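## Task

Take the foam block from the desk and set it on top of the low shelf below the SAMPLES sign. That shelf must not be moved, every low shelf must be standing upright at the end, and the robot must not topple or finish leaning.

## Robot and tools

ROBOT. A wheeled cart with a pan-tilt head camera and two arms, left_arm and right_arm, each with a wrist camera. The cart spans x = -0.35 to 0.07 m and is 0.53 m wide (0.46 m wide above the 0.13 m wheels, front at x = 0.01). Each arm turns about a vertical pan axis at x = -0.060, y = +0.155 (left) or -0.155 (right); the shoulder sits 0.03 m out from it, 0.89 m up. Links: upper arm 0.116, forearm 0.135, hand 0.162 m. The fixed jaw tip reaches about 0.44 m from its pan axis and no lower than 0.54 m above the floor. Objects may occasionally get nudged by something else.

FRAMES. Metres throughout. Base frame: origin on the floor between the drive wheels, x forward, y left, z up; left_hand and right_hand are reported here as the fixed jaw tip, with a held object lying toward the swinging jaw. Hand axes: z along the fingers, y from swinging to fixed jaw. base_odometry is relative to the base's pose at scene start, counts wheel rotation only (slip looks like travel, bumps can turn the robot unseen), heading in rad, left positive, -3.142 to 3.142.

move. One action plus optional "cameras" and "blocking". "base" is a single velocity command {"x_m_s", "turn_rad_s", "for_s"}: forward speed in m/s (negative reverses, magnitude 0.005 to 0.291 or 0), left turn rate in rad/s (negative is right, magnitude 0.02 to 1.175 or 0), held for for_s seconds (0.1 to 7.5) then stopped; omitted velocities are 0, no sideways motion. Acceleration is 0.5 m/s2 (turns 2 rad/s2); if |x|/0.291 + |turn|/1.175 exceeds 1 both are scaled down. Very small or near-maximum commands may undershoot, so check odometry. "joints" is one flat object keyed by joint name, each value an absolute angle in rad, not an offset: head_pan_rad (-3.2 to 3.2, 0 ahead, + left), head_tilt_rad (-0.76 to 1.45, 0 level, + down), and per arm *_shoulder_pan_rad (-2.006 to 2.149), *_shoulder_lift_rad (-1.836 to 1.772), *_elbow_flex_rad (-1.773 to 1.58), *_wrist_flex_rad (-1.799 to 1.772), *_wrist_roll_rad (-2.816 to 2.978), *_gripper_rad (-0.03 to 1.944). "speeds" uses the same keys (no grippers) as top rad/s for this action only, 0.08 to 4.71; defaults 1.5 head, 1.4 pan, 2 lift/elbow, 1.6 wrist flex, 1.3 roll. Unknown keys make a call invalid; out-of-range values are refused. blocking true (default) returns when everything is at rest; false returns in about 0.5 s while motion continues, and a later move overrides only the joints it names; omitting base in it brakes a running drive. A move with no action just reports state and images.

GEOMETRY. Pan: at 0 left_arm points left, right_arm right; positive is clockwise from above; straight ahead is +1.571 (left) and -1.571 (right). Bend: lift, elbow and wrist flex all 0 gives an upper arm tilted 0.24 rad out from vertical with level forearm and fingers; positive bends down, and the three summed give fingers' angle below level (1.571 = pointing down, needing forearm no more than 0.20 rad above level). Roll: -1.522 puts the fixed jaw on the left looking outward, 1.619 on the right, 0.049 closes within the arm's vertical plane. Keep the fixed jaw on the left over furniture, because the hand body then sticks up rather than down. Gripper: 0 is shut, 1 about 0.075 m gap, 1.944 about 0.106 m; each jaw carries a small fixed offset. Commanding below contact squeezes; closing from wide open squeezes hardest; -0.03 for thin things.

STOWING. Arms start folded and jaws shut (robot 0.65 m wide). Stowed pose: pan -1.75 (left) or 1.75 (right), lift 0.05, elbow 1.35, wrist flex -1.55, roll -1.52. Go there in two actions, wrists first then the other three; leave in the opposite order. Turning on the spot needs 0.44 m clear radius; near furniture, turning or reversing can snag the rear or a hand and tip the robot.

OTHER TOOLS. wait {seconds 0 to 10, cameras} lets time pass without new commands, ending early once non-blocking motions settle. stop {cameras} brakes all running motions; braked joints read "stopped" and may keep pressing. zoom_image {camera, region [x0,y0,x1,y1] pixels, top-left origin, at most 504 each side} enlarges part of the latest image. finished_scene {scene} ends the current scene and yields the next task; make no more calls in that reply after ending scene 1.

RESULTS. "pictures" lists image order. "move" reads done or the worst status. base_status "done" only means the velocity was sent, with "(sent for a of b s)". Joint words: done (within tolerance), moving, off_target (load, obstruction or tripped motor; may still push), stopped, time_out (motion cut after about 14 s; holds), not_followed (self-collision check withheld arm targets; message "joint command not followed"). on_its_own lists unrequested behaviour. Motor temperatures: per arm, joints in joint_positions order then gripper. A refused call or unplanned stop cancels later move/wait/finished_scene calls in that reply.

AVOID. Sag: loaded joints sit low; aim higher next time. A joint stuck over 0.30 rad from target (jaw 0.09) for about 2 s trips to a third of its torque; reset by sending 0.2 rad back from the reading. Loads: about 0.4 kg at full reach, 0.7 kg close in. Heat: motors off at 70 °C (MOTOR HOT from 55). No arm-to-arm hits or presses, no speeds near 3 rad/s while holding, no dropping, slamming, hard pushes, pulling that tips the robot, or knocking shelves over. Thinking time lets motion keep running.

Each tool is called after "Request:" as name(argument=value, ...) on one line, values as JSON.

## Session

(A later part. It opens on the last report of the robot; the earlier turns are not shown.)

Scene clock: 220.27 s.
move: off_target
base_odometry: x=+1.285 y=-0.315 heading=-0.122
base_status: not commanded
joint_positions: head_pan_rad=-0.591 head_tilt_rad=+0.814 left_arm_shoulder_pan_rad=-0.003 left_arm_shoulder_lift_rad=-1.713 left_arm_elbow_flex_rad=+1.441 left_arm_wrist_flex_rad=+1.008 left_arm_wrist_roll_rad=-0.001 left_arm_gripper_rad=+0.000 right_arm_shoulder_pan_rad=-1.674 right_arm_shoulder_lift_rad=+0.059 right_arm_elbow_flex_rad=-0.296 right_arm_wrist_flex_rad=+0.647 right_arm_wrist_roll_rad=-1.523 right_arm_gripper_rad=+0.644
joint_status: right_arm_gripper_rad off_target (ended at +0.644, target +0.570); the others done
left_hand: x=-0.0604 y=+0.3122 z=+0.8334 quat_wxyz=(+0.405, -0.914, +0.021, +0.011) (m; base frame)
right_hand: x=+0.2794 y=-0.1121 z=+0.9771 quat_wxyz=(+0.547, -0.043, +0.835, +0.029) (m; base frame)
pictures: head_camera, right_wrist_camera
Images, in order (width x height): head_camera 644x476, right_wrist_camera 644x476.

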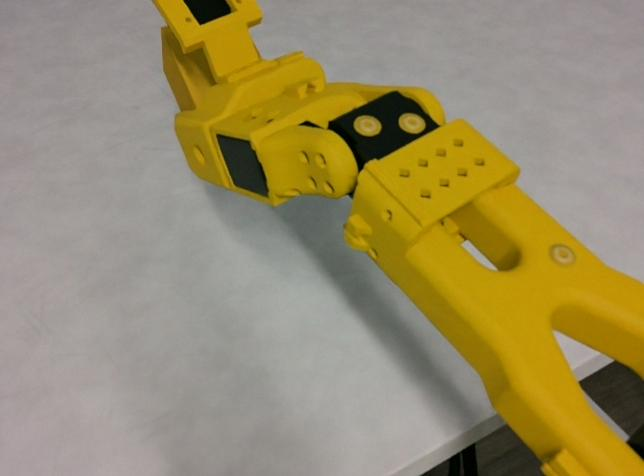

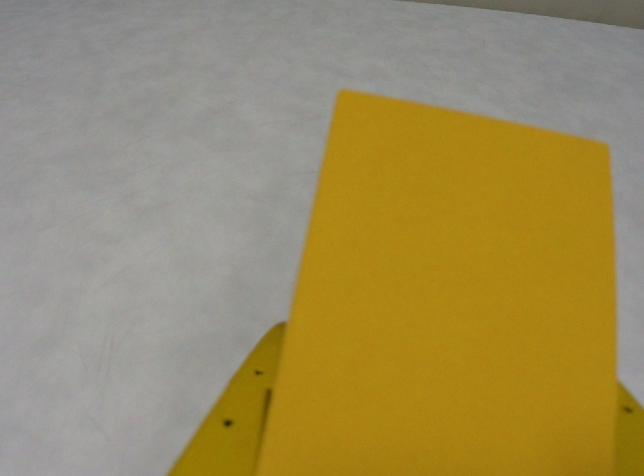

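Request:
move(base={"x_m_s":-0.2,"for_s":4})

Request:
move(joints={"right_arm_shoulder_lift_rad":-0.7,"right_arm_elbow_flex_rad":0.5,"right_arm_wrist_flex_rad":0.4,"head_pan_rad":-1.6,"head_tilt_rad":0.0}, speeds={"right_arm_shoulder_lift_rad":1,"right_arm_elbow_flex_rad":1}, cameras=["head_camera"])

Request:
move(joints={"head_pan_rad":-2.4,"head_tilt_rad":0.1}, cameras=["head_camera"])

Request:
move(joints={"head_pan_rad":3.0,"head_tilt_rad":0.1}, cameras=["head_camera"])

Request:
move(joints={"head_pan_rad":2.2,"head_tilt_rad":0.1}, cameras=["head_camera"])

Scene clock: 236.80 s.
move: done
base_odometry: x=+0.490 y=-0.218 heading=-0.122
base_status: done (sent for 4 of 4 s)
joint_positions: head_pan_rad=-0.591 head_tilt_rad=+0.814 left_arm_shoulder_pan_rad=+0.002 left_arm_shoulder_lift_rad=-1.713 left_arm_elbow_flex_rad=+1.441 left_arm_wrist_flex_rad=+1.008 left_arm_wrist_roll_rad=-0.001 left_arm_gripper_rad=+0.000 right_arm_shoulder_pan_rad=-1.674 right_arm_shoulder_lift_rad=+0.059 right_arm_elbow_flex_rad=-0.296 right_arm_wrist_flex_rad=+0.647 right_arm_wrist_roll_rad=-1.523 right_arm_gripper_rad=+0.644
joint_status: not commanded
left_hand: x=-0.0597 y=+0.3122 z=+0.8334 quat_wxyz=(+0.405, -0.914, +0.023, +0.010) (m; base frame)
right_hand: x=+0.2794 y=-0.1121 z=+0.9771 quat_wxyz=(+0.547, -0.043, +0.835, +0.029) (m; base frame)
pictures: none

Scene clock: 238.27 s.
move: done
base_odometry: x=+0.490 y=-0.218 heading=-0.122
base_status: not commanded
joint_positions: head_pan_rad=-1.591 head_tilt_rad=+0.010 left_arm_shoulder_pan_rad=+0.002 left_arm_shoulder_lift_rad=-1.713 left_arm_elbow_flex_rad=+1.441 left_arm_wrist_flex_rad=+1.008 left_arm_wrist_roll_rad=-0.001 left_arm_gripper_rad=+0.000 right_arm_shoulder_pan_rad=-1.674 right_arm_shoulder_lift_rad=-0.663 right_arm_elbow_flex_rad=+0.503 right_arm_wrist_flex_rad=+0.417 right_arm_wrist_roll_rad=-1.523 right_arm_gripper_rad=+0.644
joint_status: all done
left_hand: x=-0.0597 y=+0.3122 z=+0.8334 quat_wxyz=(+0.405, -0.914, +0.023, +0.010) (m; base frame)
right_hand: x=+0.2085 y=-0.1194 z=+0.9855 quat_wxyz=(+0.610, -0.040, +0.791, +0.032) (m; base frame)
pictures: head_camera
Images, in order (width x height): head_camera 644x476.

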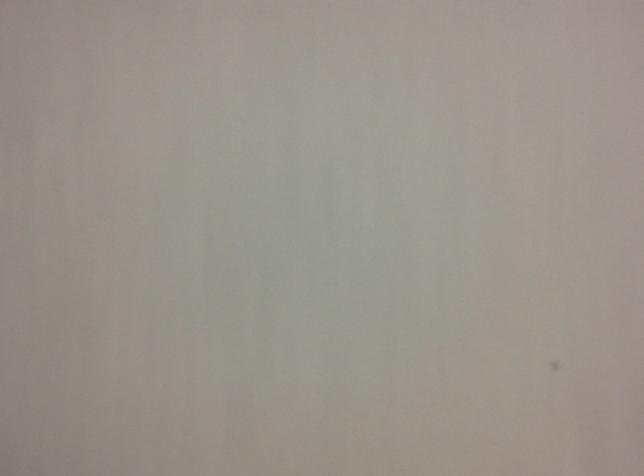

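Scene clock: 239.60 s.
move: done
base_odometry: x=+0.490 y=-0.218 heading=-0.122
base_status: not commanded
joint_positions: head_pan_rad=-2.391 head_tilt_rad=+0.091 left_arm_shoulder_pan_rad=+0.002 left_arm_shoulder_lift_rad=-1.713 left_arm_elbow_flex_rad=+1.441 left_arm_wrist_flex_rad=+1.008 left_arm_wrist_roll_rad=-0.001 left_arm_gripper_rad=+0.000 right_arm_shoulder_pan_rad=-1.674 right_arm_shoulder_lift_rad=-0.663 right_arm_elbow_flex_rad=+0.503 right_arm_wrist_flex_rad=+0.417 right_arm_wrist_roll_rad=-1.523 right_arm_gripper_rad=+0.644
joint_status: all done
left_hand: x=-0.0597 y=+0.3122 z=+0.8334 quat_wxyz=(+0.405, -0.914, +0.023, +0.010) (m; base frame)
right_hand: x=+0.2085 y=-0.1194 z=+0.9855 quat_wxyz=(+0.610, -0.040, +0.791, +0.032) (m; base frame)
pictures: head_camera
Images, in order (width x height): head_camera 644x476.

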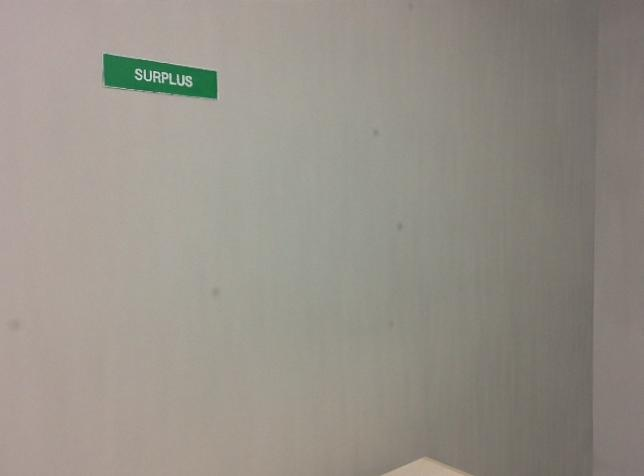

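Scene clock: 244.00 s.
move: done
base_odometry: x=+0.490 y=-0.218 heading=-0.122
base_status: not commanded
joint_positions: head_pan_rad=+2.990 head_tilt_rad=+0.091 left_arm_shoulder_pan_rad=+0.002 left_arm_shoulder_lift_rad=-1.713 left_arm_elbow_flex_rad=+1.441 left_arm_wrist_flex_rad=+1.008 left_arm_wrist_roll_rad=-0.001 left_arm_gripper_rad=+0.000 right_arm_shoulder_pan_rad=-1.674 right_arm_shoulder_lift_rad=-0.663 right_arm_elbow_flex_rad=+0.503 right_arm_wrist_flex_rad=+0.417 right_arm_wrist_roll_rad=-1.523 right_arm_gripper_rad=+0.644
joint_status: all done
left_hand: x=-0.0597 y=+0.3122 z=+0.8334 quat_wxyz=(+0.405, -0.914, +0.023, +0.010) (m; base frame)
right_hand: x=+0.2085 y=-0.1194 z=+0.9855 quat_wxyz=(+0.610, -0.040, +0.791, +0.032) (m; base frame)
pictures: head_camera
Images, in order (width x height): head_camera 644x476.

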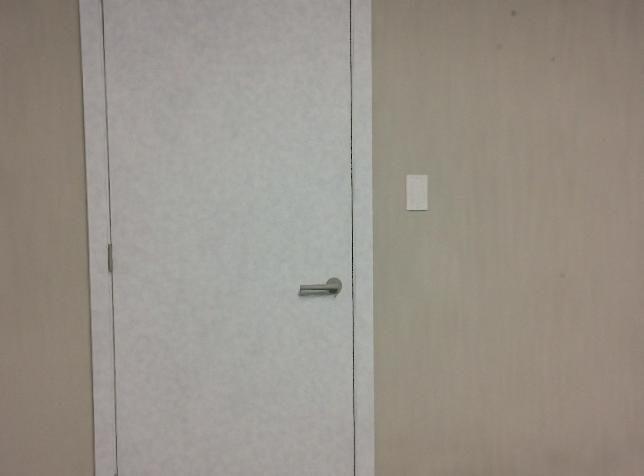

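Scene clock: 245.33 s.
move: done
base_odometry: x=+0.490 y=-0.218 heading=-0.122
base_status: not commanded
joint_positions: head_pan_rad=+2.209 head_tilt_rad=+0.091 left_arm_shoulder_pan_rad=+0.002 left_arm_shoulder_lift_rad=-1.713 left_arm_elbow_flex_rad=+1.441 left_arm_wrist_flex_rad=+1.008 left_arm_wrist_roll_rad=-0.001 left_arm_gripper_rad=+0.000 right_arm_shoulder_pan_rad=-1.674 right_arm_shoulder_lift_rad=-0.663 right_arm_elbow_flex_rad=+0.503 right_arm_wrist_flex_rad=+0.417 right_arm_wrist_roll_rad=-1.523 right_arm_gripper_rad=+0.644
joint_status: all done
left_hand: x=-0.0597 y=+0.3122 z=+0.8334 quat_wxyz=(+0.405, -0.914, +0.023, +0.010) (m; base frame)
right_hand: x=+0.2085 y=-0.1194 z=+0.9855 quat_wxyz=(+0.610, -0.040, +0.791, +0.032) (m; base frame)
pictures: head_camera
Images, in order (width x height): head_camera 644x476.

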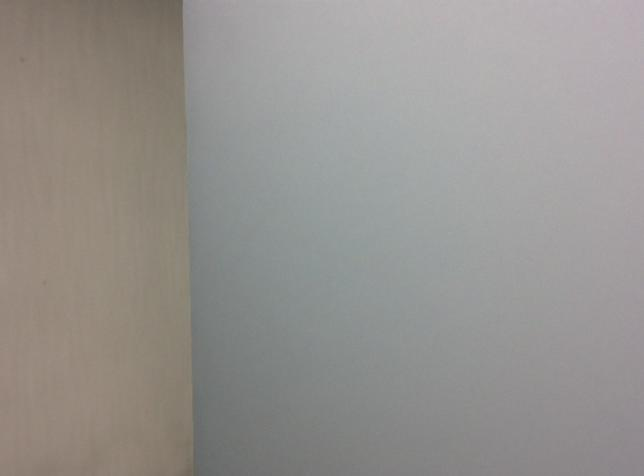

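Request:
move(base={"x_m_s":-0.2,"for_s":4.5})

Request:
move(joints={"head_pan_rad":1.57,"head_tilt_rad":0.45}, cameras=["head_camera"])

Request:
move(joints={"head_pan_rad":2.4,"head_tilt_rad":0.6}, cameras=["head_camera"])

Request:
move(joints={"head_pan_rad":3.15,"head_tilt_rad":0.6}, cameras=["head_camera"])

Scene clock: 262.63 s.
move: done
base_odometry: x=-0.403 y=-0.108 heading=-0.122
base_status: done (sent for 4.5 of 4.5 s)
joint_positions: head_pan_rad=+2.209 head_tilt_rad=+0.091 left_arm_shoulder_pan_rad=+0.002 left_arm_shoulder_lift_rad=-1.713 left_arm_elbow_flex_rad=+1.441 left_arm_wrist_flex_rad=+1.008 left_arm_wrist_roll_rad=-0.001 left_arm_gripper_rad=+0.000 right_arm_shoulder_pan_rad=-1.674 right_arm_shoulder_lift_rad=-0.666 right_arm_elbow_flex_rad=+0.503 right_arm_wrist_flex_rad=+0.417 right_arm_wrist_roll_rad=-1.523 right_arm_gripper_rad=+0.644
joint_status: not commanded
left_hand: x=-0.0597 y=+0.3122 z=+0.8334 quat_wxyz=(+0.405, -0.914, +0.023, +0.010) (m; base frame)
right_hand: x=+0.2082 y=-0.1194 z=+0.9862 quat_wxyz=(+0.611, -0.040, +0.790, +0.032) (m; base frame)
pictures: none

Scene clock: 263.87 s.
move: done
base_odometry: x=-0.403 y=-0.108 heading=-0.122
base_status: not commanded
joint_positions: head_pan_rad=+1.580 head_tilt_rad=+0.442 left_arm_shoulder_pan_rad=+0.002 left_arm_shoulder_lift_rad=-1.713 left_arm_elbow_flex_rad=+1.441 left_arm_wrist_flex_rad=+1.008 left_arm_wrist_roll_rad=-0.001 left_arm_gripper_rad=+0.000 right_arm_shoulder_pan_rad=-1.674 right_arm_shoulder_lift_rad=-0.666 right_arm_elbow_flex_rad=+0.503 right_arm_wrist_flex_rad=+0.417 right_arm_wrist_roll_rad=-1.523 right_arm_gripper_rad=+0.644
joint_status: all done
left_hand: x=-0.0597 y=+0.3122 z=+0.8334 quat_wxyz=(+0.405, -0.914, +0.023, +0.010) (m; base frame)
right_hand: x=+0.2082 y=-0.1194 z=+0.9862 quat_wxyz=(+0.611, -0.040, +0.790, +0.032) (m; base frame)
pictures: head_camera
Images, in order (width x height): head_camera 644x476.

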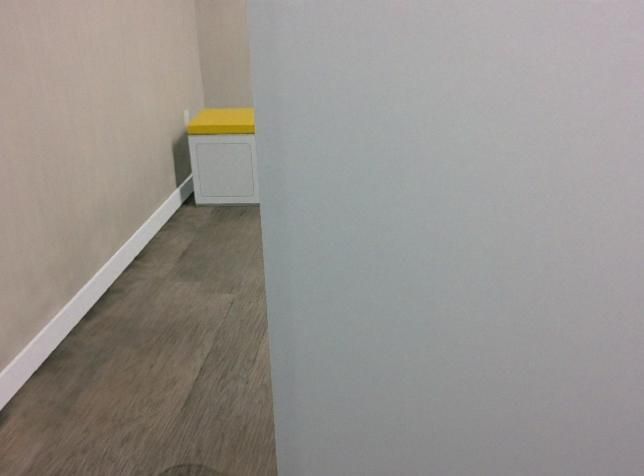

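Scene clock: 265.23 s.
move: done
base_odometry: x=-0.403 y=-0.108 heading=-0.122
base_status: not commanded
joint_positions: head_pan_rad=+2.390 head_tilt_rad=+0.593 left_arm_shoulder_pan_rad=+0.002 left_arm_shoulder_lift_rad=-1.713 left_arm_elbow_flex_rad=+1.441 left_arm_wrist_flex_rad=+1.008 left_arm_wrist_roll_rad=-0.001 left_arm_gripper_rad=+0.000 right_arm_shoulder_pan_rad=-1.674 right_arm_shoulder_lift_rad=-0.666 right_arm_elbow_flex_rad=+0.503 right_arm_wrist_flex_rad=+0.417 right_arm_wrist_roll_rad=-1.523 right_arm_gripper_rad=+0.644
joint_status: all done
left_hand: x=-0.0597 y=+0.3122 z=+0.8334 quat_wxyz=(+0.405, -0.914, +0.023, +0.010) (m; base frame)
right_hand: x=+0.2082 y=-0.1194 z=+0.9862 quat_wxyz=(+0.611, -0.040, +0.790, +0.032) (m; base frame)
pictures: head_camera
Images, in order (width x height): head_camera 644x476.

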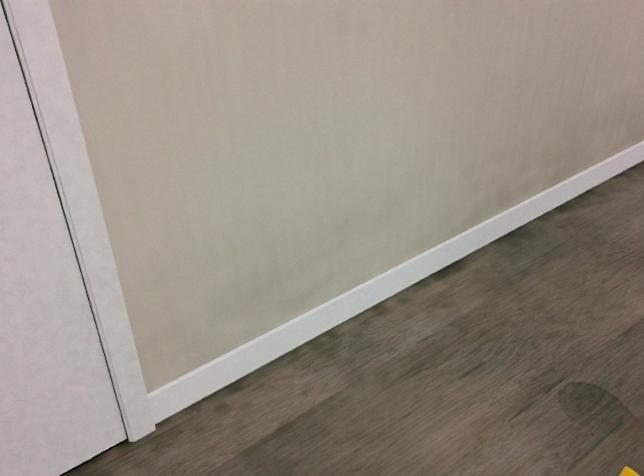

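Scene clock: 266.53 s.
move: done
base_odometry: x=-0.403 y=-0.108 heading=-0.122
base_status: not commanded
joint_positions: head_pan_rad=+3.140 head_tilt_rad=+0.593 left_arm_shoulder_pan_rad=+0.002 left_arm_shoulder_lift_rad=-1.713 left_arm_elbow_flex_rad=+1.441 left_arm_wrist_flex_rad=+1.008 left_arm_wrist_roll_rad=-0.001 left_arm_gripper_rad=+0.000 right_arm_shoulder_pan_rad=-1.674 right_arm_shoulder_lift_rad=-0.666 right_arm_elbow_flex_rad=+0.503 right_arm_wrist_flex_rad=+0.417 right_arm_wrist_roll_rad=-1.523 right_arm_gripper_rad=+0.644
joint_status: all done
left_hand: x=-0.0597 y=+0.3122 z=+0.8334 quat_wxyz=(+0.405, -0.914, +0.023, +0.010) (m; base frame)
right_hand: x=+0.2082 y=-0.1194 z=+0.9862 quat_wxyz=(+0.611, -0.040, +0.790, +0.032) (m; base frame)
pictures: head_camera
Images, in order (width x height): head_camera 644x476.

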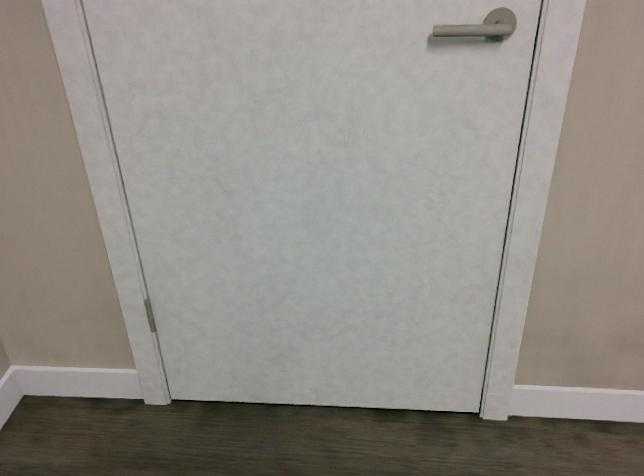

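Request:
move(base={"x_m_s":-0.2,"for_s":2.75})

Request:
move(base={"turn_rad_s":0.6,"for_s":2.62}, joints={"head_pan_rad":0,"head_tilt_rad":0.4}, cameras=["head_camera","right_wrist_camera"])

Scene clock: 277.07 s.
move: done
base_odometry: x=-0.952 y=-0.041 heading=-0.122
base_status: done (sent for 2.77 of 2.77 s)
joint_positions: head_pan_rad=+3.140 head_tilt_rad=+0.593 left_arm_shoulder_pan_rad=+0.002 left_arm_shoulder_lift_rad=-1.713 left_arm_elbow_flex_rad=+1.441 left_arm_wrist_flex_rad=+1.008 left_arm_wrist_roll_rad=-0.001 left_arm_gripper_rad=+0.000 right_arm_shoulder_pan_rad=-1.673 right_arm_shoulder_lift_rad=-0.666 right_arm_elbow_flex_rad=+0.503 right_arm_wrist_flex_rad=+0.417 right_arm_wrist_roll_rad=-1.523 right_arm_gripper_rad=+0.644
joint_status: not commanded
left_hand: x=-0.0597 y=+0.3122 z=+0.8334 quat_wxyz=(+0.405, -0.914, +0.023, +0.010) (m; base frame)
right_hand: x=+0.2082 y=-0.1199 z=+0.9862 quat_wxyz=(+0.611, -0.040, +0.790, +0.031) (m; base frame)
pictures: none

Scene clock: 280.37 s.
move: done
base_odometry: x=-0.953 y=-0.041 heading=+1.459
base_status: done (sent for 2.63 of 2.63 s)
joint_positions: head_pan_rad=+0.009 head_tilt_rad=+0.413 left_arm_shoulder_pan_rad=-0.006 left_arm_shoulder_lift_rad=-1.713 left_arm_elbow_flex_rad=+1.441 left_arm_wrist_flex_rad=+1.008 left_arm_wrist_roll_rad=-0.001 left_arm_gripper_rad=+0.000 right_arm_shoulder_pan_rad=-1.676 right_arm_shoulder_lift_rad=-0.666 right_arm_elbow_flex_rad=+0.503 right_arm_wrist_flex_rad=+0.417 right_arm_wrist_roll_rad=-1.523 right_arm_gripper_rad=+0.644
joint_status: all done
left_hand: x=-0.0609 y=+0.3122 z=+0.8334 quat_wxyz=(+0.405, -0.914, +0.020, +0.011) (m; base frame)
right_hand: x=+0.2081 y=-0.1190 z=+0.9862 quat_wxyz=(+0.611, -0.041, +0.790, +0.032) (m; base frame)
pictures: head_camera, right_wrist_camera
Images, in order (width x height): head_camera 644x476, right_wrist_camera 644x476.

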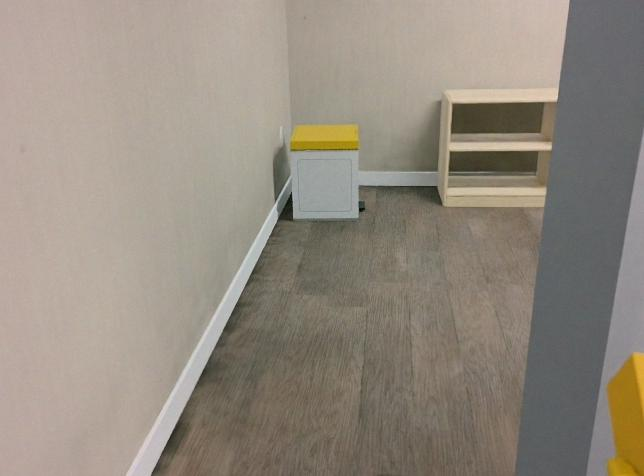

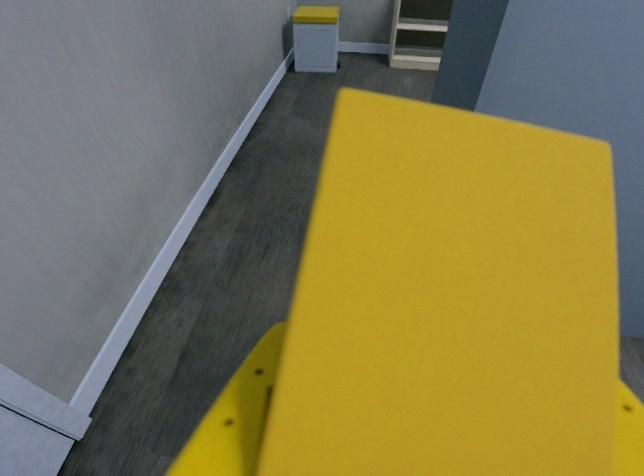

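Request:
move(base={"turn_rad_s":-0.15,"for_s":0.5})

Request:
move(base={"x_m_s":0.28,"for_s":6})

Request:
move(joints={"head_pan_rad":-0.5,"head_tilt_rad":0.2}, cameras=["head_camera"])

Request:
move(joints={"head_pan_rad":-1.3,"head_tilt_rad":0.2}, cameras=["head_camera"])

Scene clock: 295.43 s.
move: done
base_odometry: x=-0.953 y=-0.040 heading=+1.386
base_status: done (sent for 0.5 of 0.5 s)
joint_positions: head_pan_rad=+0.009 head_tilt_rad=+0.413 left_arm_shoulder_pan_rad=-0.004 left_arm_shoulder_lift_rad=-1.713 left_arm_elbow_flex_rad=+1.441 left_arm_wrist_flex_rad=+1.008 left_arm_wrist_roll_rad=-0.001 left_arm_gripper_rad=+0.000 right_arm_shoulder_pan_rad=-1.676 right_arm_shoulder_lift_rad=-0.666 right_arm_elbow_flex_rad=+0.503 right_arm_wrist_flex_rad=+0.417 right_arm_wrist_roll_rad=-1.523 right_arm_gripper_rad=+0.644
joint_status: not commanded
left_hand: x=-0.0607 y=+0.3122 z=+0.8334 quat_wxyz=(+0.405, -0.914, +0.021, +0.011) (m; base frame)
right_hand: x=+0.2081 y=-0.1190 z=+0.9862 quat_wxyz=(+0.611, -0.041, +0.790, +0.032) (m; base frame)
pictures: none

Scene clock: 302.67 s.
move: done
base_odometry: x=-0.644 y=+1.609 heading=+1.387
base_status: done (sent for 6 of 6 s)
joint_positions: head_pan_rad=+0.009 head_tilt_rad=+0.412 left_arm_shoulder_pan_rad=-0.004 left_arm_shoulder_lift_rad=-1.713 left_arm_elbow_flex_rad=+1.441 left_arm_wrist_flex_rad=+1.008 left_arm_wrist_roll_rad=-0.001 left_arm_gripper_rad=+0.000 right_arm_shoulder_pan_rad=-1.677 right_arm_shoulder_lift_rad=-0.666 right_arm_elbow_flex_rad=+0.503 right_arm_wrist_flex_rad=+0.417 right_arm_wrist_roll_rad=-1.523 right_arm_gripper_rad=+0.644
joint_status: not commanded
left_hand: x=-0.0607 y=+0.3122 z=+0.8334 quat_wxyz=(+0.405, -0.914, +0.021, +0.011) (m; base frame)
right_hand: x=+0.2081 y=-0.1186 z=+0.9862 quat_wxyz=(+0.611, -0.042, +0.790, +0.033) (m; base frame)
pictures: none

Scene clock: 303.80 s.
move: done
base_odometry: x=-0.644 y=+1.609 heading=+1.387
base_status: not commanded
joint_positions: head_pan_rad=-0.491 head_tilt_rad=+0.212 left_arm_shoulder_pan_rad=-0.004 left_arm_shoulder_lift_rad=-1.713 left_arm_elbow_flex_rad=+1.441 left_arm_wrist_flex_rad=+1.008 left_arm_wrist_roll_rad=-0.001 left_arm_gripper_rad=+0.000 right_arm_shoulder_pan_rad=-1.677 right_arm_shoulder_lift_rad=-0.666 right_arm_elbow_flex_rad=+0.503 right_arm_wrist_flex_rad=+0.417 right_arm_wrist_roll_rad=-1.523 right_arm_gripper_rad=+0.644
joint_status: all done
left_hand: x=-0.0607 y=+0.3122 z=+0.8334 quat_wxyz=(+0.405, -0.914, +0.021, +0.011) (m; base frame)
right_hand: x=+0.2081 y=-0.1186 z=+0.9862 quat_wxyz=(+0.611, -0.042, +0.790, +0.033) (m; base frame)
pictures: head_camera
Images, in order (width x height): head_camera 644x476.

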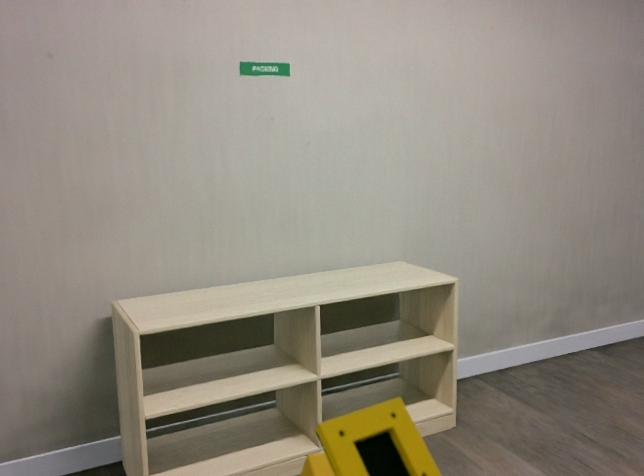

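Scene clock: 305.13 s.
move: done
base_odometry: x=-0.644 y=+1.609 heading=+1.387
base_status: not commanded
joint_positions: head_pan_rad=-1.290 head_tilt_rad=+0.212 left_arm_shoulder_pan_rad=-0.004 left_arm_shoulder_lift_rad=-1.713 left_arm_elbow_flex_rad=+1.441 left_arm_wrist_flex_rad=+1.008 left_arm_wrist_roll_rad=-0.001 left_arm_gripper_rad=+0.000 right_arm_shoulder_pan_rad=-1.677 right_arm_shoulder_lift_rad=-0.666 right_arm_elbow_flex_rad=+0.503 right_arm_wrist_flex_rad=+0.417 right_arm_wrist_roll_rad=-1.523 right_arm_gripper_rad=+0.644
joint_status: all done
left_hand: x=-0.0607 y=+0.3122 z=+0.8334 quat_wxyz=(+0.405, -0.914, +0.021, +0.011) (m; base frame)
right_hand: x=+0.2081 y=-0.1186 z=+0.9862 quat_wxyz=(+0.611, -0.042, +0.790, +0.033) (m; base frame)
pictures: head_camera
Images, in order (width x height): head_camera 644x476.

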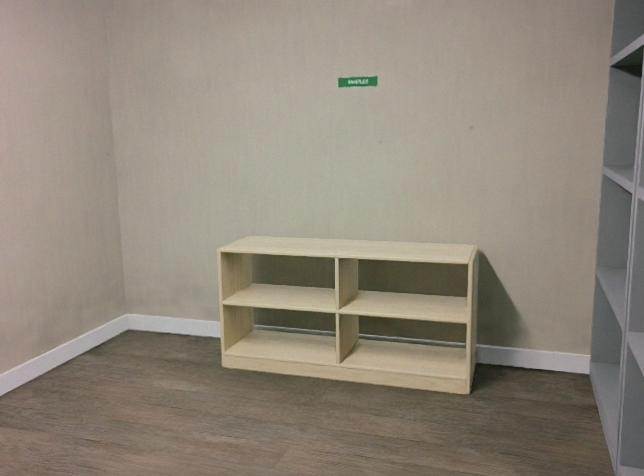

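Request:
move(base={"turn_rad_s":-0.6,"for_s":2.06}, joints={"head_pan_rad":-0.2,"head_tilt_rad":0.5})

Request:
move(base={"x_m_s":0.28,"for_s":5.2})

Request:
move(base={"turn_rad_s":-0.4,"for_s":0.7}, joints={"head_pan_rad":0,"head_tilt_rad":0.5}, cameras=["head_camera"])

Scene clock: 323.43 s.
move: done
base_odometry: x=-0.645 y=+1.609 heading=+0.146
base_status: done (sent for 2.07 of 2.07 s)
joint_positions: head_pan_rad=-0.210 head_tilt_rad=+0.493 left_arm_shoulder_pan_rad=+0.003 left_arm_shoulder_lift_rad=-1.713 left_arm_elbow_flex_rad=+1.441 left_arm_wrist_flex_rad=+1.008 left_arm_wrist_roll_rad=-0.001 left_arm_gripper_rad=+0.000 right_arm_shoulder_pan_rad=-1.669 right_arm_shoulder_lift_rad=-0.666 right_arm_elbow_flex_rad=+0.503 right_arm_wrist_flex_rad=+0.417 right_arm_wrist_roll_rad=-1.523 right_arm_gripper_rad=+0.644
joint_status: all done
left_hand: x=-0.0595 y=+0.3122 z=+0.8334 quat_wxyz=(+0.405, -0.914, +0.024, +0.009) (m; base frame)
right_hand: x=+0.2083 y=-0.1207 z=+0.9862 quat_wxyz=(+0.611, -0.039, +0.790, +0.030) (m; base frame)
pictures: none

Scene clock: 329.87 s.
move: done
base_odometry: x=+0.795 y=+1.819 heading=+0.144
base_status: done (sent for 5.2 of 5.2 s)
joint_positions: head_pan_rad=-0.210 head_tilt_rad=+0.493 left_arm_shoulder_pan_rad=-0.004 left_arm_shoulder_lift_rad=-1.713 left_arm_elbow_flex_rad=+1.441 left_arm_wrist_flex_rad=+1.008 left_arm_wrist_roll_rad=-0.001 left_arm_gripper_rad=+0.000 right_arm_shoulder_pan_rad=-1.671 right_arm_shoulder_lift_rad=-0.668 right_arm_elbow_flex_rad=+0.503 right_arm_wrist_flex_rad=+0.417 right_arm_wrist_roll_rad=-1.523 right_arm_gripper_rad=+0.644
joint_status: not commanded
left_hand: x=-0.0607 y=+0.3122 z=+0.8334 quat_wxyz=(+0.405, -0.914, +0.021, +0.011) (m; base frame)
right_hand: x=+0.2081 y=-0.1203 z=+0.9866 quat_wxyz=(+0.612, -0.039, +0.790, +0.031) (m; base frame)
pictures: none

Scene clock: 331.23 s.
move: done
base_odometry: x=+0.795 y=+1.820 heading=-0.136
base_status: done (sent for 0.7 of 0.7 s)
joint_positions: head_pan_rad=-0.011 head_tilt_rad=+0.493 left_arm_shoulder_pan_rad=-0.006 left_arm_shoulder_lift_rad=-1.713 left_arm_elbow_flex_rad=+1.441 left_arm_wrist_flex_rad=+1.008 left_arm_wrist_roll_rad=-0.001 left_arm_gripper_rad=+0.000 right_arm_shoulder_pan_rad=-1.668 right_arm_shoulder_lift_rad=-0.668 right_arm_elbow_flex_rad=+0.503 right_arm_wrist_flex_rad=+0.417 right_arm_wrist_roll_rad=-1.523 right_arm_gripper_rad=+0.644
joint_status: all done
left_hand: x=-0.0609 y=+0.3122 z=+0.8334 quat_wxyz=(+0.405, -0.914, +0.020, +0.011) (m; base frame)
right_hand: x=+0.2082 y=-0.1211 z=+0.9866 quat_wxyz=(+0.612, -0.038, +0.790, +0.030) (m; base frame)
pictures: head_camera
Images, in order (width x height): head_camera 644x476.

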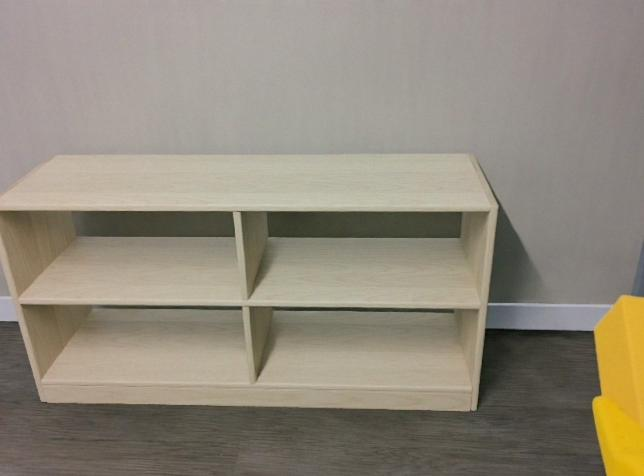

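Request:
move(base={"x_m_s":0.25,"for_s":4.0}, joints={"head_pan_rad":0,"head_tilt_rad":1.0}, cameras=["head_camera","right_wrist_camera"])

Scene clock: 352.93 s.
move: done
base_odometry: x=+1.786 y=+1.683 heading=-0.136
base_status: done (sent for 4 of 4 s)
joint_positions: head_pan_rad=-0.011 head_tilt_rad=+0.994 left_arm_shoulder_pan_rad=-0.004 left_arm_shoulder_lift_rad=-1.713 left_arm_elbow_flex_rad=+1.441 left_arm_wrist_flex_rad=+1.008 left_arm_wrist_roll_rad=-0.001 left_arm_gripper_rad=+0.000 right_arm_shoulder_pan_rad=-1.671 right_arm_shoulder_lift_rad=-0.668 right_arm_elbow_flex_rad=+0.503 right_arm_wrist_flex_rad=+0.417 right_arm_wrist_roll_rad=-1.523 right_arm_gripper_rad=+0.644
joint_status: all done
left_hand: x=-0.0607 y=+0.3122 z=+0.8334 quat_wxyz=(+0.405, -0.914, +0.021, +0.011) (m; base frame)
right_hand: x=+0.2081 y=-0.1203 z=+0.9866 quat_wxyz=(+0.612, -0.039, +0.790, +0.031) (m; base frame)
pictures: head_camera, right_wrist_camera
Images, in order (width x height): head_camera 644x476, right_wrist_camera 644x476.

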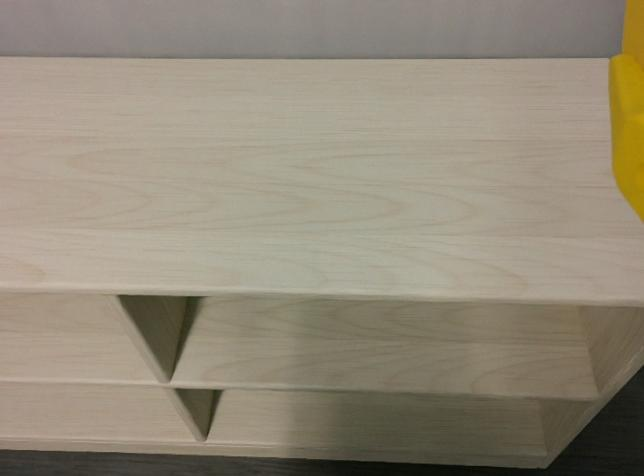

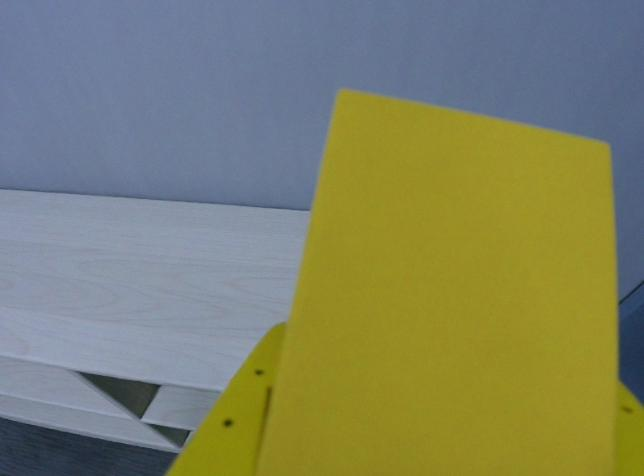

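Request:
move(base={"x_m_s":0.15,"for_s":1.0}, joints={"right_arm_shoulder_pan_rad":-1.571})

Request:
move(joints={"right_arm_shoulder_lift_rad":1.2,"right_arm_elbow_flex_rad":-0.6,"right_arm_wrist_flex_rad":0.17}, speeds={"right_arm_shoulder_lift_rad":0.9,"right_arm_elbow_flex_rad":0.55,"right_arm_wrist_flex_rad":0.2}, cameras=["head_camera","right_wrist_camera"])

Scene clock: 363.93 s.
move: done
base_odometry: x=+1.935 y=+1.663 heading=-0.135
base_status: done (sent for 1 of 1 s)
joint_positions: head_pan_rad=-0.011 head_tilt_rad=+0.994 left_arm_shoulder_pan_rad=-0.004 left_arm_shoulder_lift_rad=-1.713 left_arm_elbow_flex_rad=+1.441 left_arm_wrist_flex_rad=+1.008 left_arm_wrist_roll_rad=-0.001 left_arm_gripper_rad=+0.000 right_arm_shoulder_pan_rad=-1.577 right_arm_shoulder_lift_rad=-0.668 right_arm_elbow_flex_rad=+0.503 right_arm_wrist_flex_rad=+0.417 right_arm_wrist_roll_rad=-1.526 right_arm_gripper_rad=+0.644
joint_status: all done
left_hand: x=-0.0607 y=+0.3122 z=+0.8334 quat_wxyz=(+0.405, -0.914, +0.021, +0.011) (m; base frame)
right_hand: x=+0.2102 y=-0.1455 z=+0.9866 quat_wxyz=(+0.612, -0.001, +0.791, +0.003) (m; base frame)
pictures: none

Scene clock: 366.73 s.
move: done
base_odometry: x=+1.935 y=+1.663 heading=-0.135
base_status: not commanded
joint_positions: head_pan_rad=-0.011 head_tilt_rad=+0.994 left_arm_shoulder_pan_rad=-0.004 left_arm_shoulder_lift_rad=-1.713 left_arm_elbow_flex_rad=+1.441 left_arm_wrist_flex_rad=+1.008 left_arm_wrist_roll_rad=-0.001 left_arm_gripper_rad=+0.000 right_arm_shoulder_pan_rad=-1.577 right_arm_shoulder_lift_rad=+1.220 right_arm_elbow_flex_rad=-0.557 right_arm_wrist_flex_rad=+0.184 right_arm_wrist_roll_rad=-1.526 right_arm_gripper_rad=+0.644
joint_status: all done
left_hand: x=-0.0607 y=+0.3122 z=+0.8334 quat_wxyz=(+0.405, -0.914, +0.021, +0.011) (m; base frame)
right_hand: x=+0.3012 y=-0.1449 z=+0.7068 quat_wxyz=(+0.354, -0.001, +0.935, +0.002) (m; base frame)
pictures: head_camera, right_wrist_camera
Images, in order (width x height): head_camera 644x476, right_wrist_camera 644x476.

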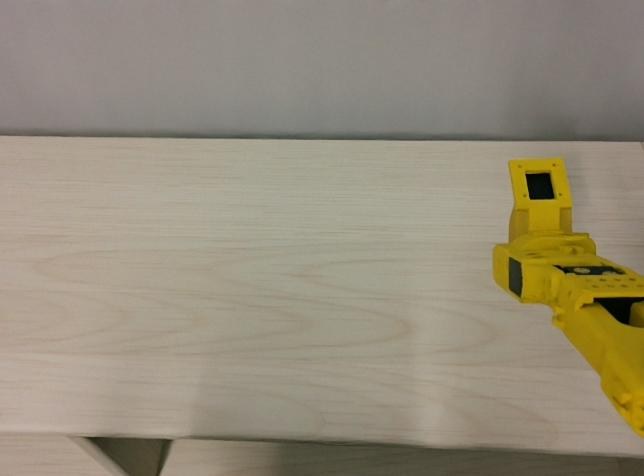

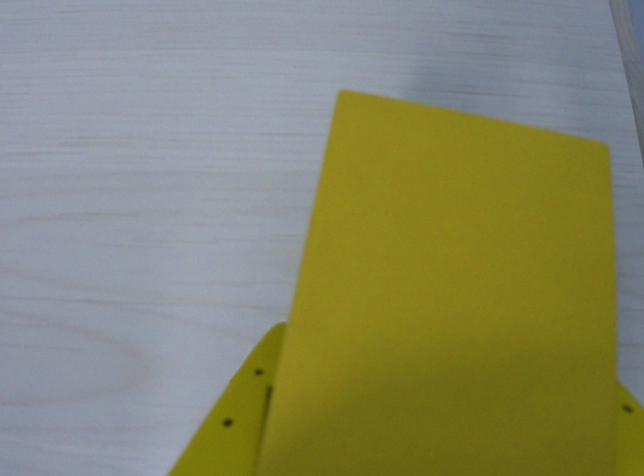

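Request:
move(joints={"right_arm_shoulder_lift_rad":1.48,"right_arm_elbow_flex_rad":-0.62,"right_arm_wrist_flex_rad":-0.09}, speeds={"right_arm_shoulder_lift_rad":0.4,"right_arm_elbow_flex_rad":0.1,"right_arm_wrist_flex_rad":0.4}, cameras=["right_wrist_camera"])

Request:
move(joints={"right_arm_shoulder_lift_rad":1.6,"right_arm_elbow_flex_rad":-0.64,"right_arm_wrist_flex_rad":-0.19}, speeds={"right_arm_shoulder_lift_rad":0.25,"right_arm_elbow_flex_rad":0.1,"right_arm_wrist_flex_rad":0.2}, cameras=["head_camera","right_wrist_camera"])

Scene clock: 378.33 s.
move: done
base_odometry: x=+1.935 y=+1.663 heading=-0.135
base_status: not commanded
joint_positions: head_pan_rad=-0.011 head_tilt_rad=+0.994 left_arm_shoulder_pan_rad=-0.004 left_arm_shoulder_lift_rad=-1.713 left_arm_elbow_flex_rad=+1.441 left_arm_wrist_flex_rad=+1.008 left_arm_wrist_roll_rad=-0.001 left_arm_gripper_rad=+0.000 right_arm_shoulder_pan_rad=-1.577 right_arm_shoulder_lift_rad=+1.497 right_arm_elbow_flex_rad=-0.581 right_arm_wrist_flex_rad=-0.075 right_arm_wrist_roll_rad=-1.526 right_arm_gripper_rad=+0.644
joint_status: all done
left_hand: x=-0.0607 y=+0.3122 z=+0.8334 quat_wxyz=(+0.405, -0.914, +0.021, +0.011) (m; base frame)
right_hand: x=+0.2780 y=-0.1450 z=+0.6509 quat_wxyz=(+0.357, -0.001, +0.934, +0.002) (m; base frame)
pictures: right_wrist_camera
Images, in order (width x height): right_wrist_camera 644x476.

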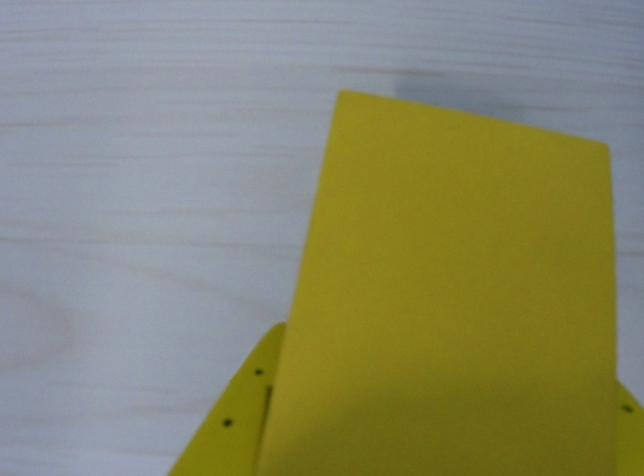

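Scene clock: 379.30 s.
move: done
base_odometry: x=+1.935 y=+1.663 heading=-0.135
base_status: not commanded
joint_positions: head_pan_rad=-0.011 head_tilt_rad=+0.994 left_arm_shoulder_pan_rad=-0.004 left_arm_shoulder_lift_rad=-1.713 left_arm_elbow_flex_rad=+1.441 left_arm_wrist_flex_rad=+1.008 left_arm_wrist_roll_rad=-0.001 left_arm_gripper_rad=+0.000 right_arm_shoulder_pan_rad=-1.577 right_arm_shoulder_lift_rad=+1.615 right_arm_elbow_flex_rad=-0.604 right_arm_wrist_flex_rad=-0.175 right_arm_wrist_roll_rad=-1.526 right_arm_gripper_rad=+0.644
joint_status: all done
left_hand: x=-0.0607 y=+0.3122 z=+0.8334 quat_wxyz=(+0.405, -0.914, +0.021, +0.011) (m; base frame)
right_hand: x=+0.2652 y=-0.1451 z=+0.6304 quat_wxyz=(+0.359, -0.001, +0.933, +0.002) (m; base frame)
pictures: head_camera, right_wrist_camera
Images, in order (width x height): head_camera 644x476, right_wrist_camera 644x476.

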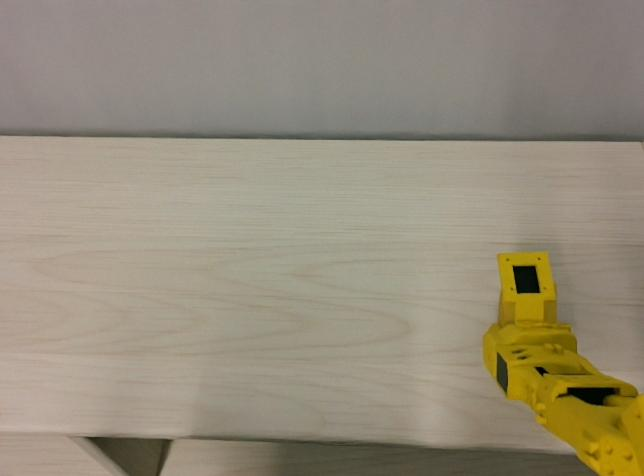

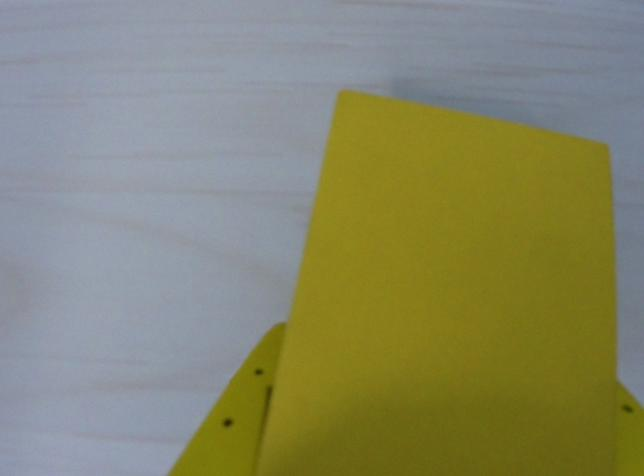

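Request:
move(joints={"right_arm_shoulder_lift_rad":1.68,"right_arm_elbow_flex_rad":-0.62,"right_arm_wrist_flex_rad":-0.28}, speeds={"right_arm_shoulder_lift_rad":0.15,"right_arm_elbow_flex_rad":0.1,"right_arm_wrist_flex_rad":0.2}, cameras=["right_wrist_camera"])

Scene clock: 386.93 s.
move: done
base_odometry: x=+1.935 y=+1.663 heading=-0.135
base_status: not commanded
joint_positions: head_pan_rad=-0.011 head_tilt_rad=+0.994 left_arm_shoulder_pan_rad=-0.004 left_arm_shoulder_lift_rad=-1.713 left_arm_elbow_flex_rad=+1.441 left_arm_wrist_flex_rad=+1.008 left_arm_wrist_roll_rad=-0.001 left_arm_gripper_rad=+0.000 right_arm_shoulder_pan_rad=-1.577 right_arm_shoulder_lift_rad=+1.693 right_arm_elbow_flex_rad=-0.604 right_arm_wrist_flex_rad=-0.265 right_arm_wrist_roll_rad=-1.526 right_arm_gripper_rad=+0.644
joint_status: all done
left_hand: x=-0.0607 y=+0.3122 z=+0.8334 quat_wxyz=(+0.405, -0.914, +0.021, +0.011) (m; base frame)
right_hand: x=+0.2548 y=-0.1452 z=+0.6175 quat_wxyz=(+0.365, -0.001, +0.931, +0.002) (m; base frame)
pictures: right_wrist_camera
Images, in order (width x height): right_wrist_camera 644x476.

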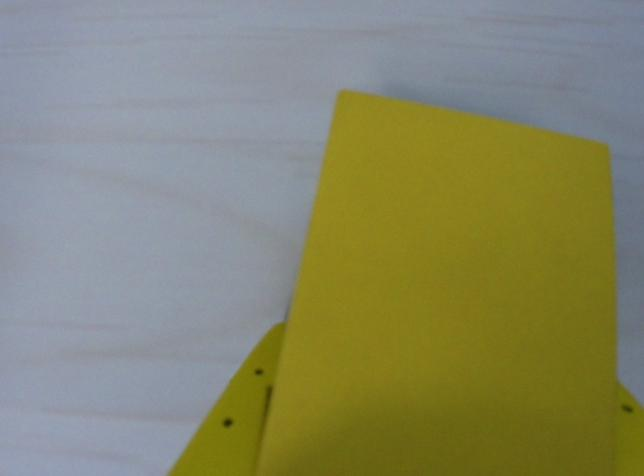

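Request:
move(joints={"right_arm_shoulder_lift_rad":1.74,"right_arm_elbow_flex_rad":-0.59,"right_arm_wrist_flex_rad":-0.36}, speeds={"right_arm_shoulder_lift_rad":0.15,"right_arm_elbow_flex_rad":0.1,"right_arm_wrist_flex_rad":0.2}, cameras=["right_wrist_camera"])

Scene clock: 394.20 s.
move: done
base_odometry: x=+1.935 y=+1.663 heading=-0.135
base_status: not commanded
joint_positions: head_pan_rad=-0.011 head_tilt_rad=+0.994 left_arm_shoulder_pan_rad=-0.004 left_arm_shoulder_lift_rad=-1.713 left_arm_elbow_flex_rad=+1.441 left_arm_wrist_flex_rad=+1.008 left_arm_wrist_roll_rad=-0.001 left_arm_gripper_rad=+0.000 right_arm_shoulder_pan_rad=-1.577 right_arm_shoulder_lift_rad=+1.739 right_arm_elbow_flex_rad=-0.601 right_arm_wrist_flex_rad=-0.356 right_arm_wrist_roll_rad=-1.526 right_arm_gripper_rad=+0.644
joint_status: all done
left_hand: x=-0.0607 y=+0.3122 z=+0.8334 quat_wxyz=(+0.405, -0.914, +0.021, +0.011) (m; base frame)
right_hand: x=+0.2517 y=-0.1452 z=+0.6140 quat_wxyz=(+0.384, -0.001, +0.923, +0.002) (m; base frame)
pictures: right_wrist_camera
Images, in order (width x height): right_wrist_camera 644x476.

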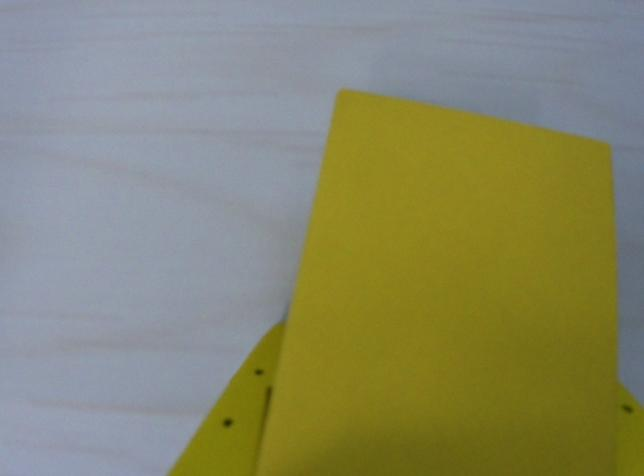

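Request:
move(joints={"right_arm_gripper_rad":1.5}, cameras=["right_wrist_camera"])

Request:
move(joints={"right_arm_shoulder_lift_rad":1.3}, speeds={"right_arm_shoulder_lift_rad":0.4}, cameras=["right_wrist_camera"])

Scene clock: 401.30 s.
move: done
base_odometry: x=+1.935 y=+1.663 heading=-0.135
base_status: not commanded
joint_positions: head_pan_rad=-0.011 head_tilt_rad=+0.994 left_arm_shoulder_pan_rad=-0.004 left_arm_shoulder_lift_rad=-1.713 left_arm_elbow_flex_rad=+1.441 left_arm_wrist_flex_rad=+1.008 left_arm_wrist_roll_rad=-0.001 left_arm_gripper_rad=+0.000 right_arm_shoulder_pan_rad=-1.580 right_arm_shoulder_lift_rad=+1.740 right_arm_elbow_flex_rad=-0.599 right_arm_wrist_flex_rad=-0.356 right_arm_wrist_roll_rad=-1.526 right_arm_gripper_rad=+1.491
joint_status: all done
left_hand: x=-0.0607 y=+0.3122 z=+0.8334 quat_wxyz=(+0.405, -0.914, +0.021, +0.011) (m; base frame)
right_hand: x=+0.2509 y=-0.1443 z=+0.6133 quat_wxyz=(+0.383, -0.003, +0.924, +0.003) (m; base frame)
pictures: right_wrist_camera
Images, in order (width x height): right_wrist_camera 644x476.

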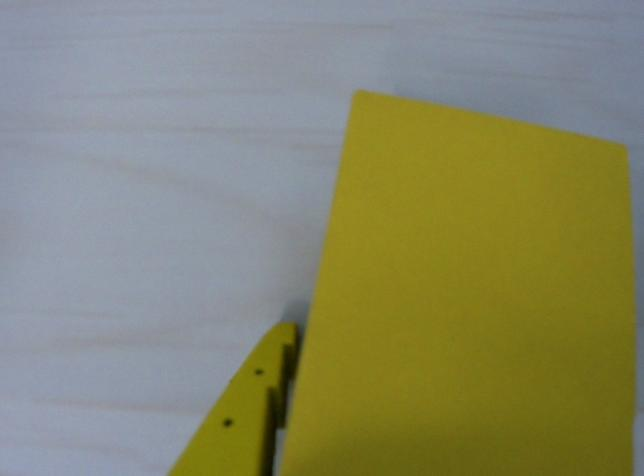

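Scene clock: 402.90 s.
move: done
base_odometry: x=+1.935 y=+1.663 heading=-0.135
base_status: not commanded
joint_positions: head_pan_rad=-0.011 head_tilt_rad=+0.994 left_arm_shoulder_pan_rad=-0.004 left_arm_shoulder_lift_rad=-1.713 left_arm_elbow_flex_rad=+1.441 left_arm_wrist_flex_rad=+1.008 left_arm_wrist_roll_rad=-0.001 left_arm_gripper_rad=+0.000 right_arm_shoulder_pan_rad=-1.579 right_arm_shoulder_lift_rad=+1.374 right_arm_elbow_flex_rad=-0.590 right_arm_wrist_flex_rad=-0.350 right_arm_wrist_roll_rad=-1.526 right_arm_gripper_rad=+1.491
joint_status: all done
left_hand: x=-0.0607 y=+0.3122 z=+0.8334 quat_wxyz=(+0.405, -0.914, +0.021, +0.011) (m; base frame)
right_hand: x=+0.3310 y=-0.1441 z=+0.7294 quat_wxyz=(+0.538, -0.002, +0.843, +0.003) (m; base frame)
pictures: right_wrist_camera
Images, in order (width x height): right_wrist_camera 644x476.

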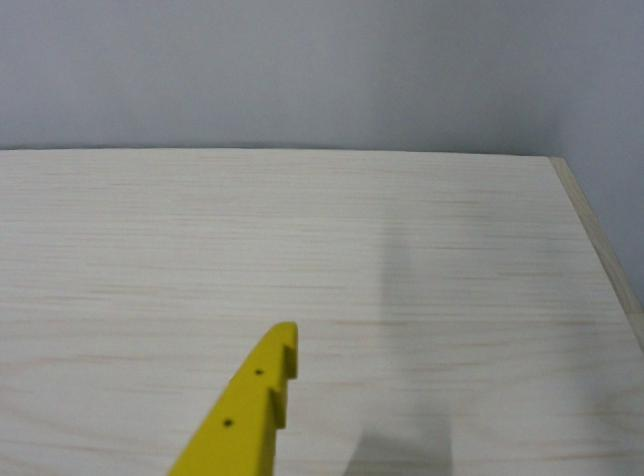

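Request:
move(joints={"right_arm_shoulder_lift_rad":0.2,"head_pan_rad":-0.35}, cameras=["head_camera"])

Request:
finished_scene(scene=1)

Scene clock: 408.23 s.
move: done
base_odometry: x=+1.935 y=+1.663 heading=-0.135
base_status: not commanded
joint_positions: head_pan_rad=-0.341 head_tilt_rad=+0.994 left_arm_shoulder_pan_rad=-0.004 left_arm_shoulder_lift_rad=-1.713 left_arm_elbow_flex_rad=+1.441 left_arm_wrist_flex_rad=+1.008 left_arm_wrist_roll_rad=-0.001 left_arm_gripper_rad=+0.000 right_arm_shoulder_pan_rad=-1.579 right_arm_shoulder_lift_rad=+0.260 right_arm_elbow_flex_rad=-0.587 right_arm_wrist_flex_rad=-0.350 right_arm_wrist_roll_rad=-1.526 right_arm_gripper_rad=+1.491
joint_status: all done
left_hand: x=-0.0607 y=+0.3122 z=+0.8334 quat_wxyz=(+0.405, -0.914, +0.021, +0.011) (m; base frame)
right_hand: x=+0.2777 y=-0.1445 z=+1.1442 quat_wxyz=(+0.902, -0.001, +0.432, +0.006) (m; base frame)
pictures: head_camera
Images, in order (width x height): head_camera 644x476.

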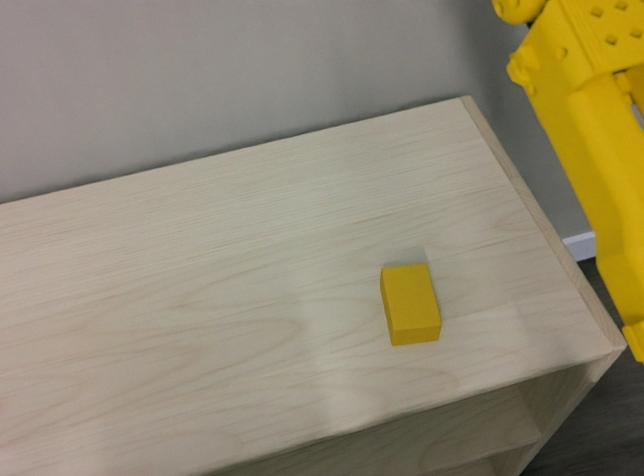

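The scene is finished: the task was done.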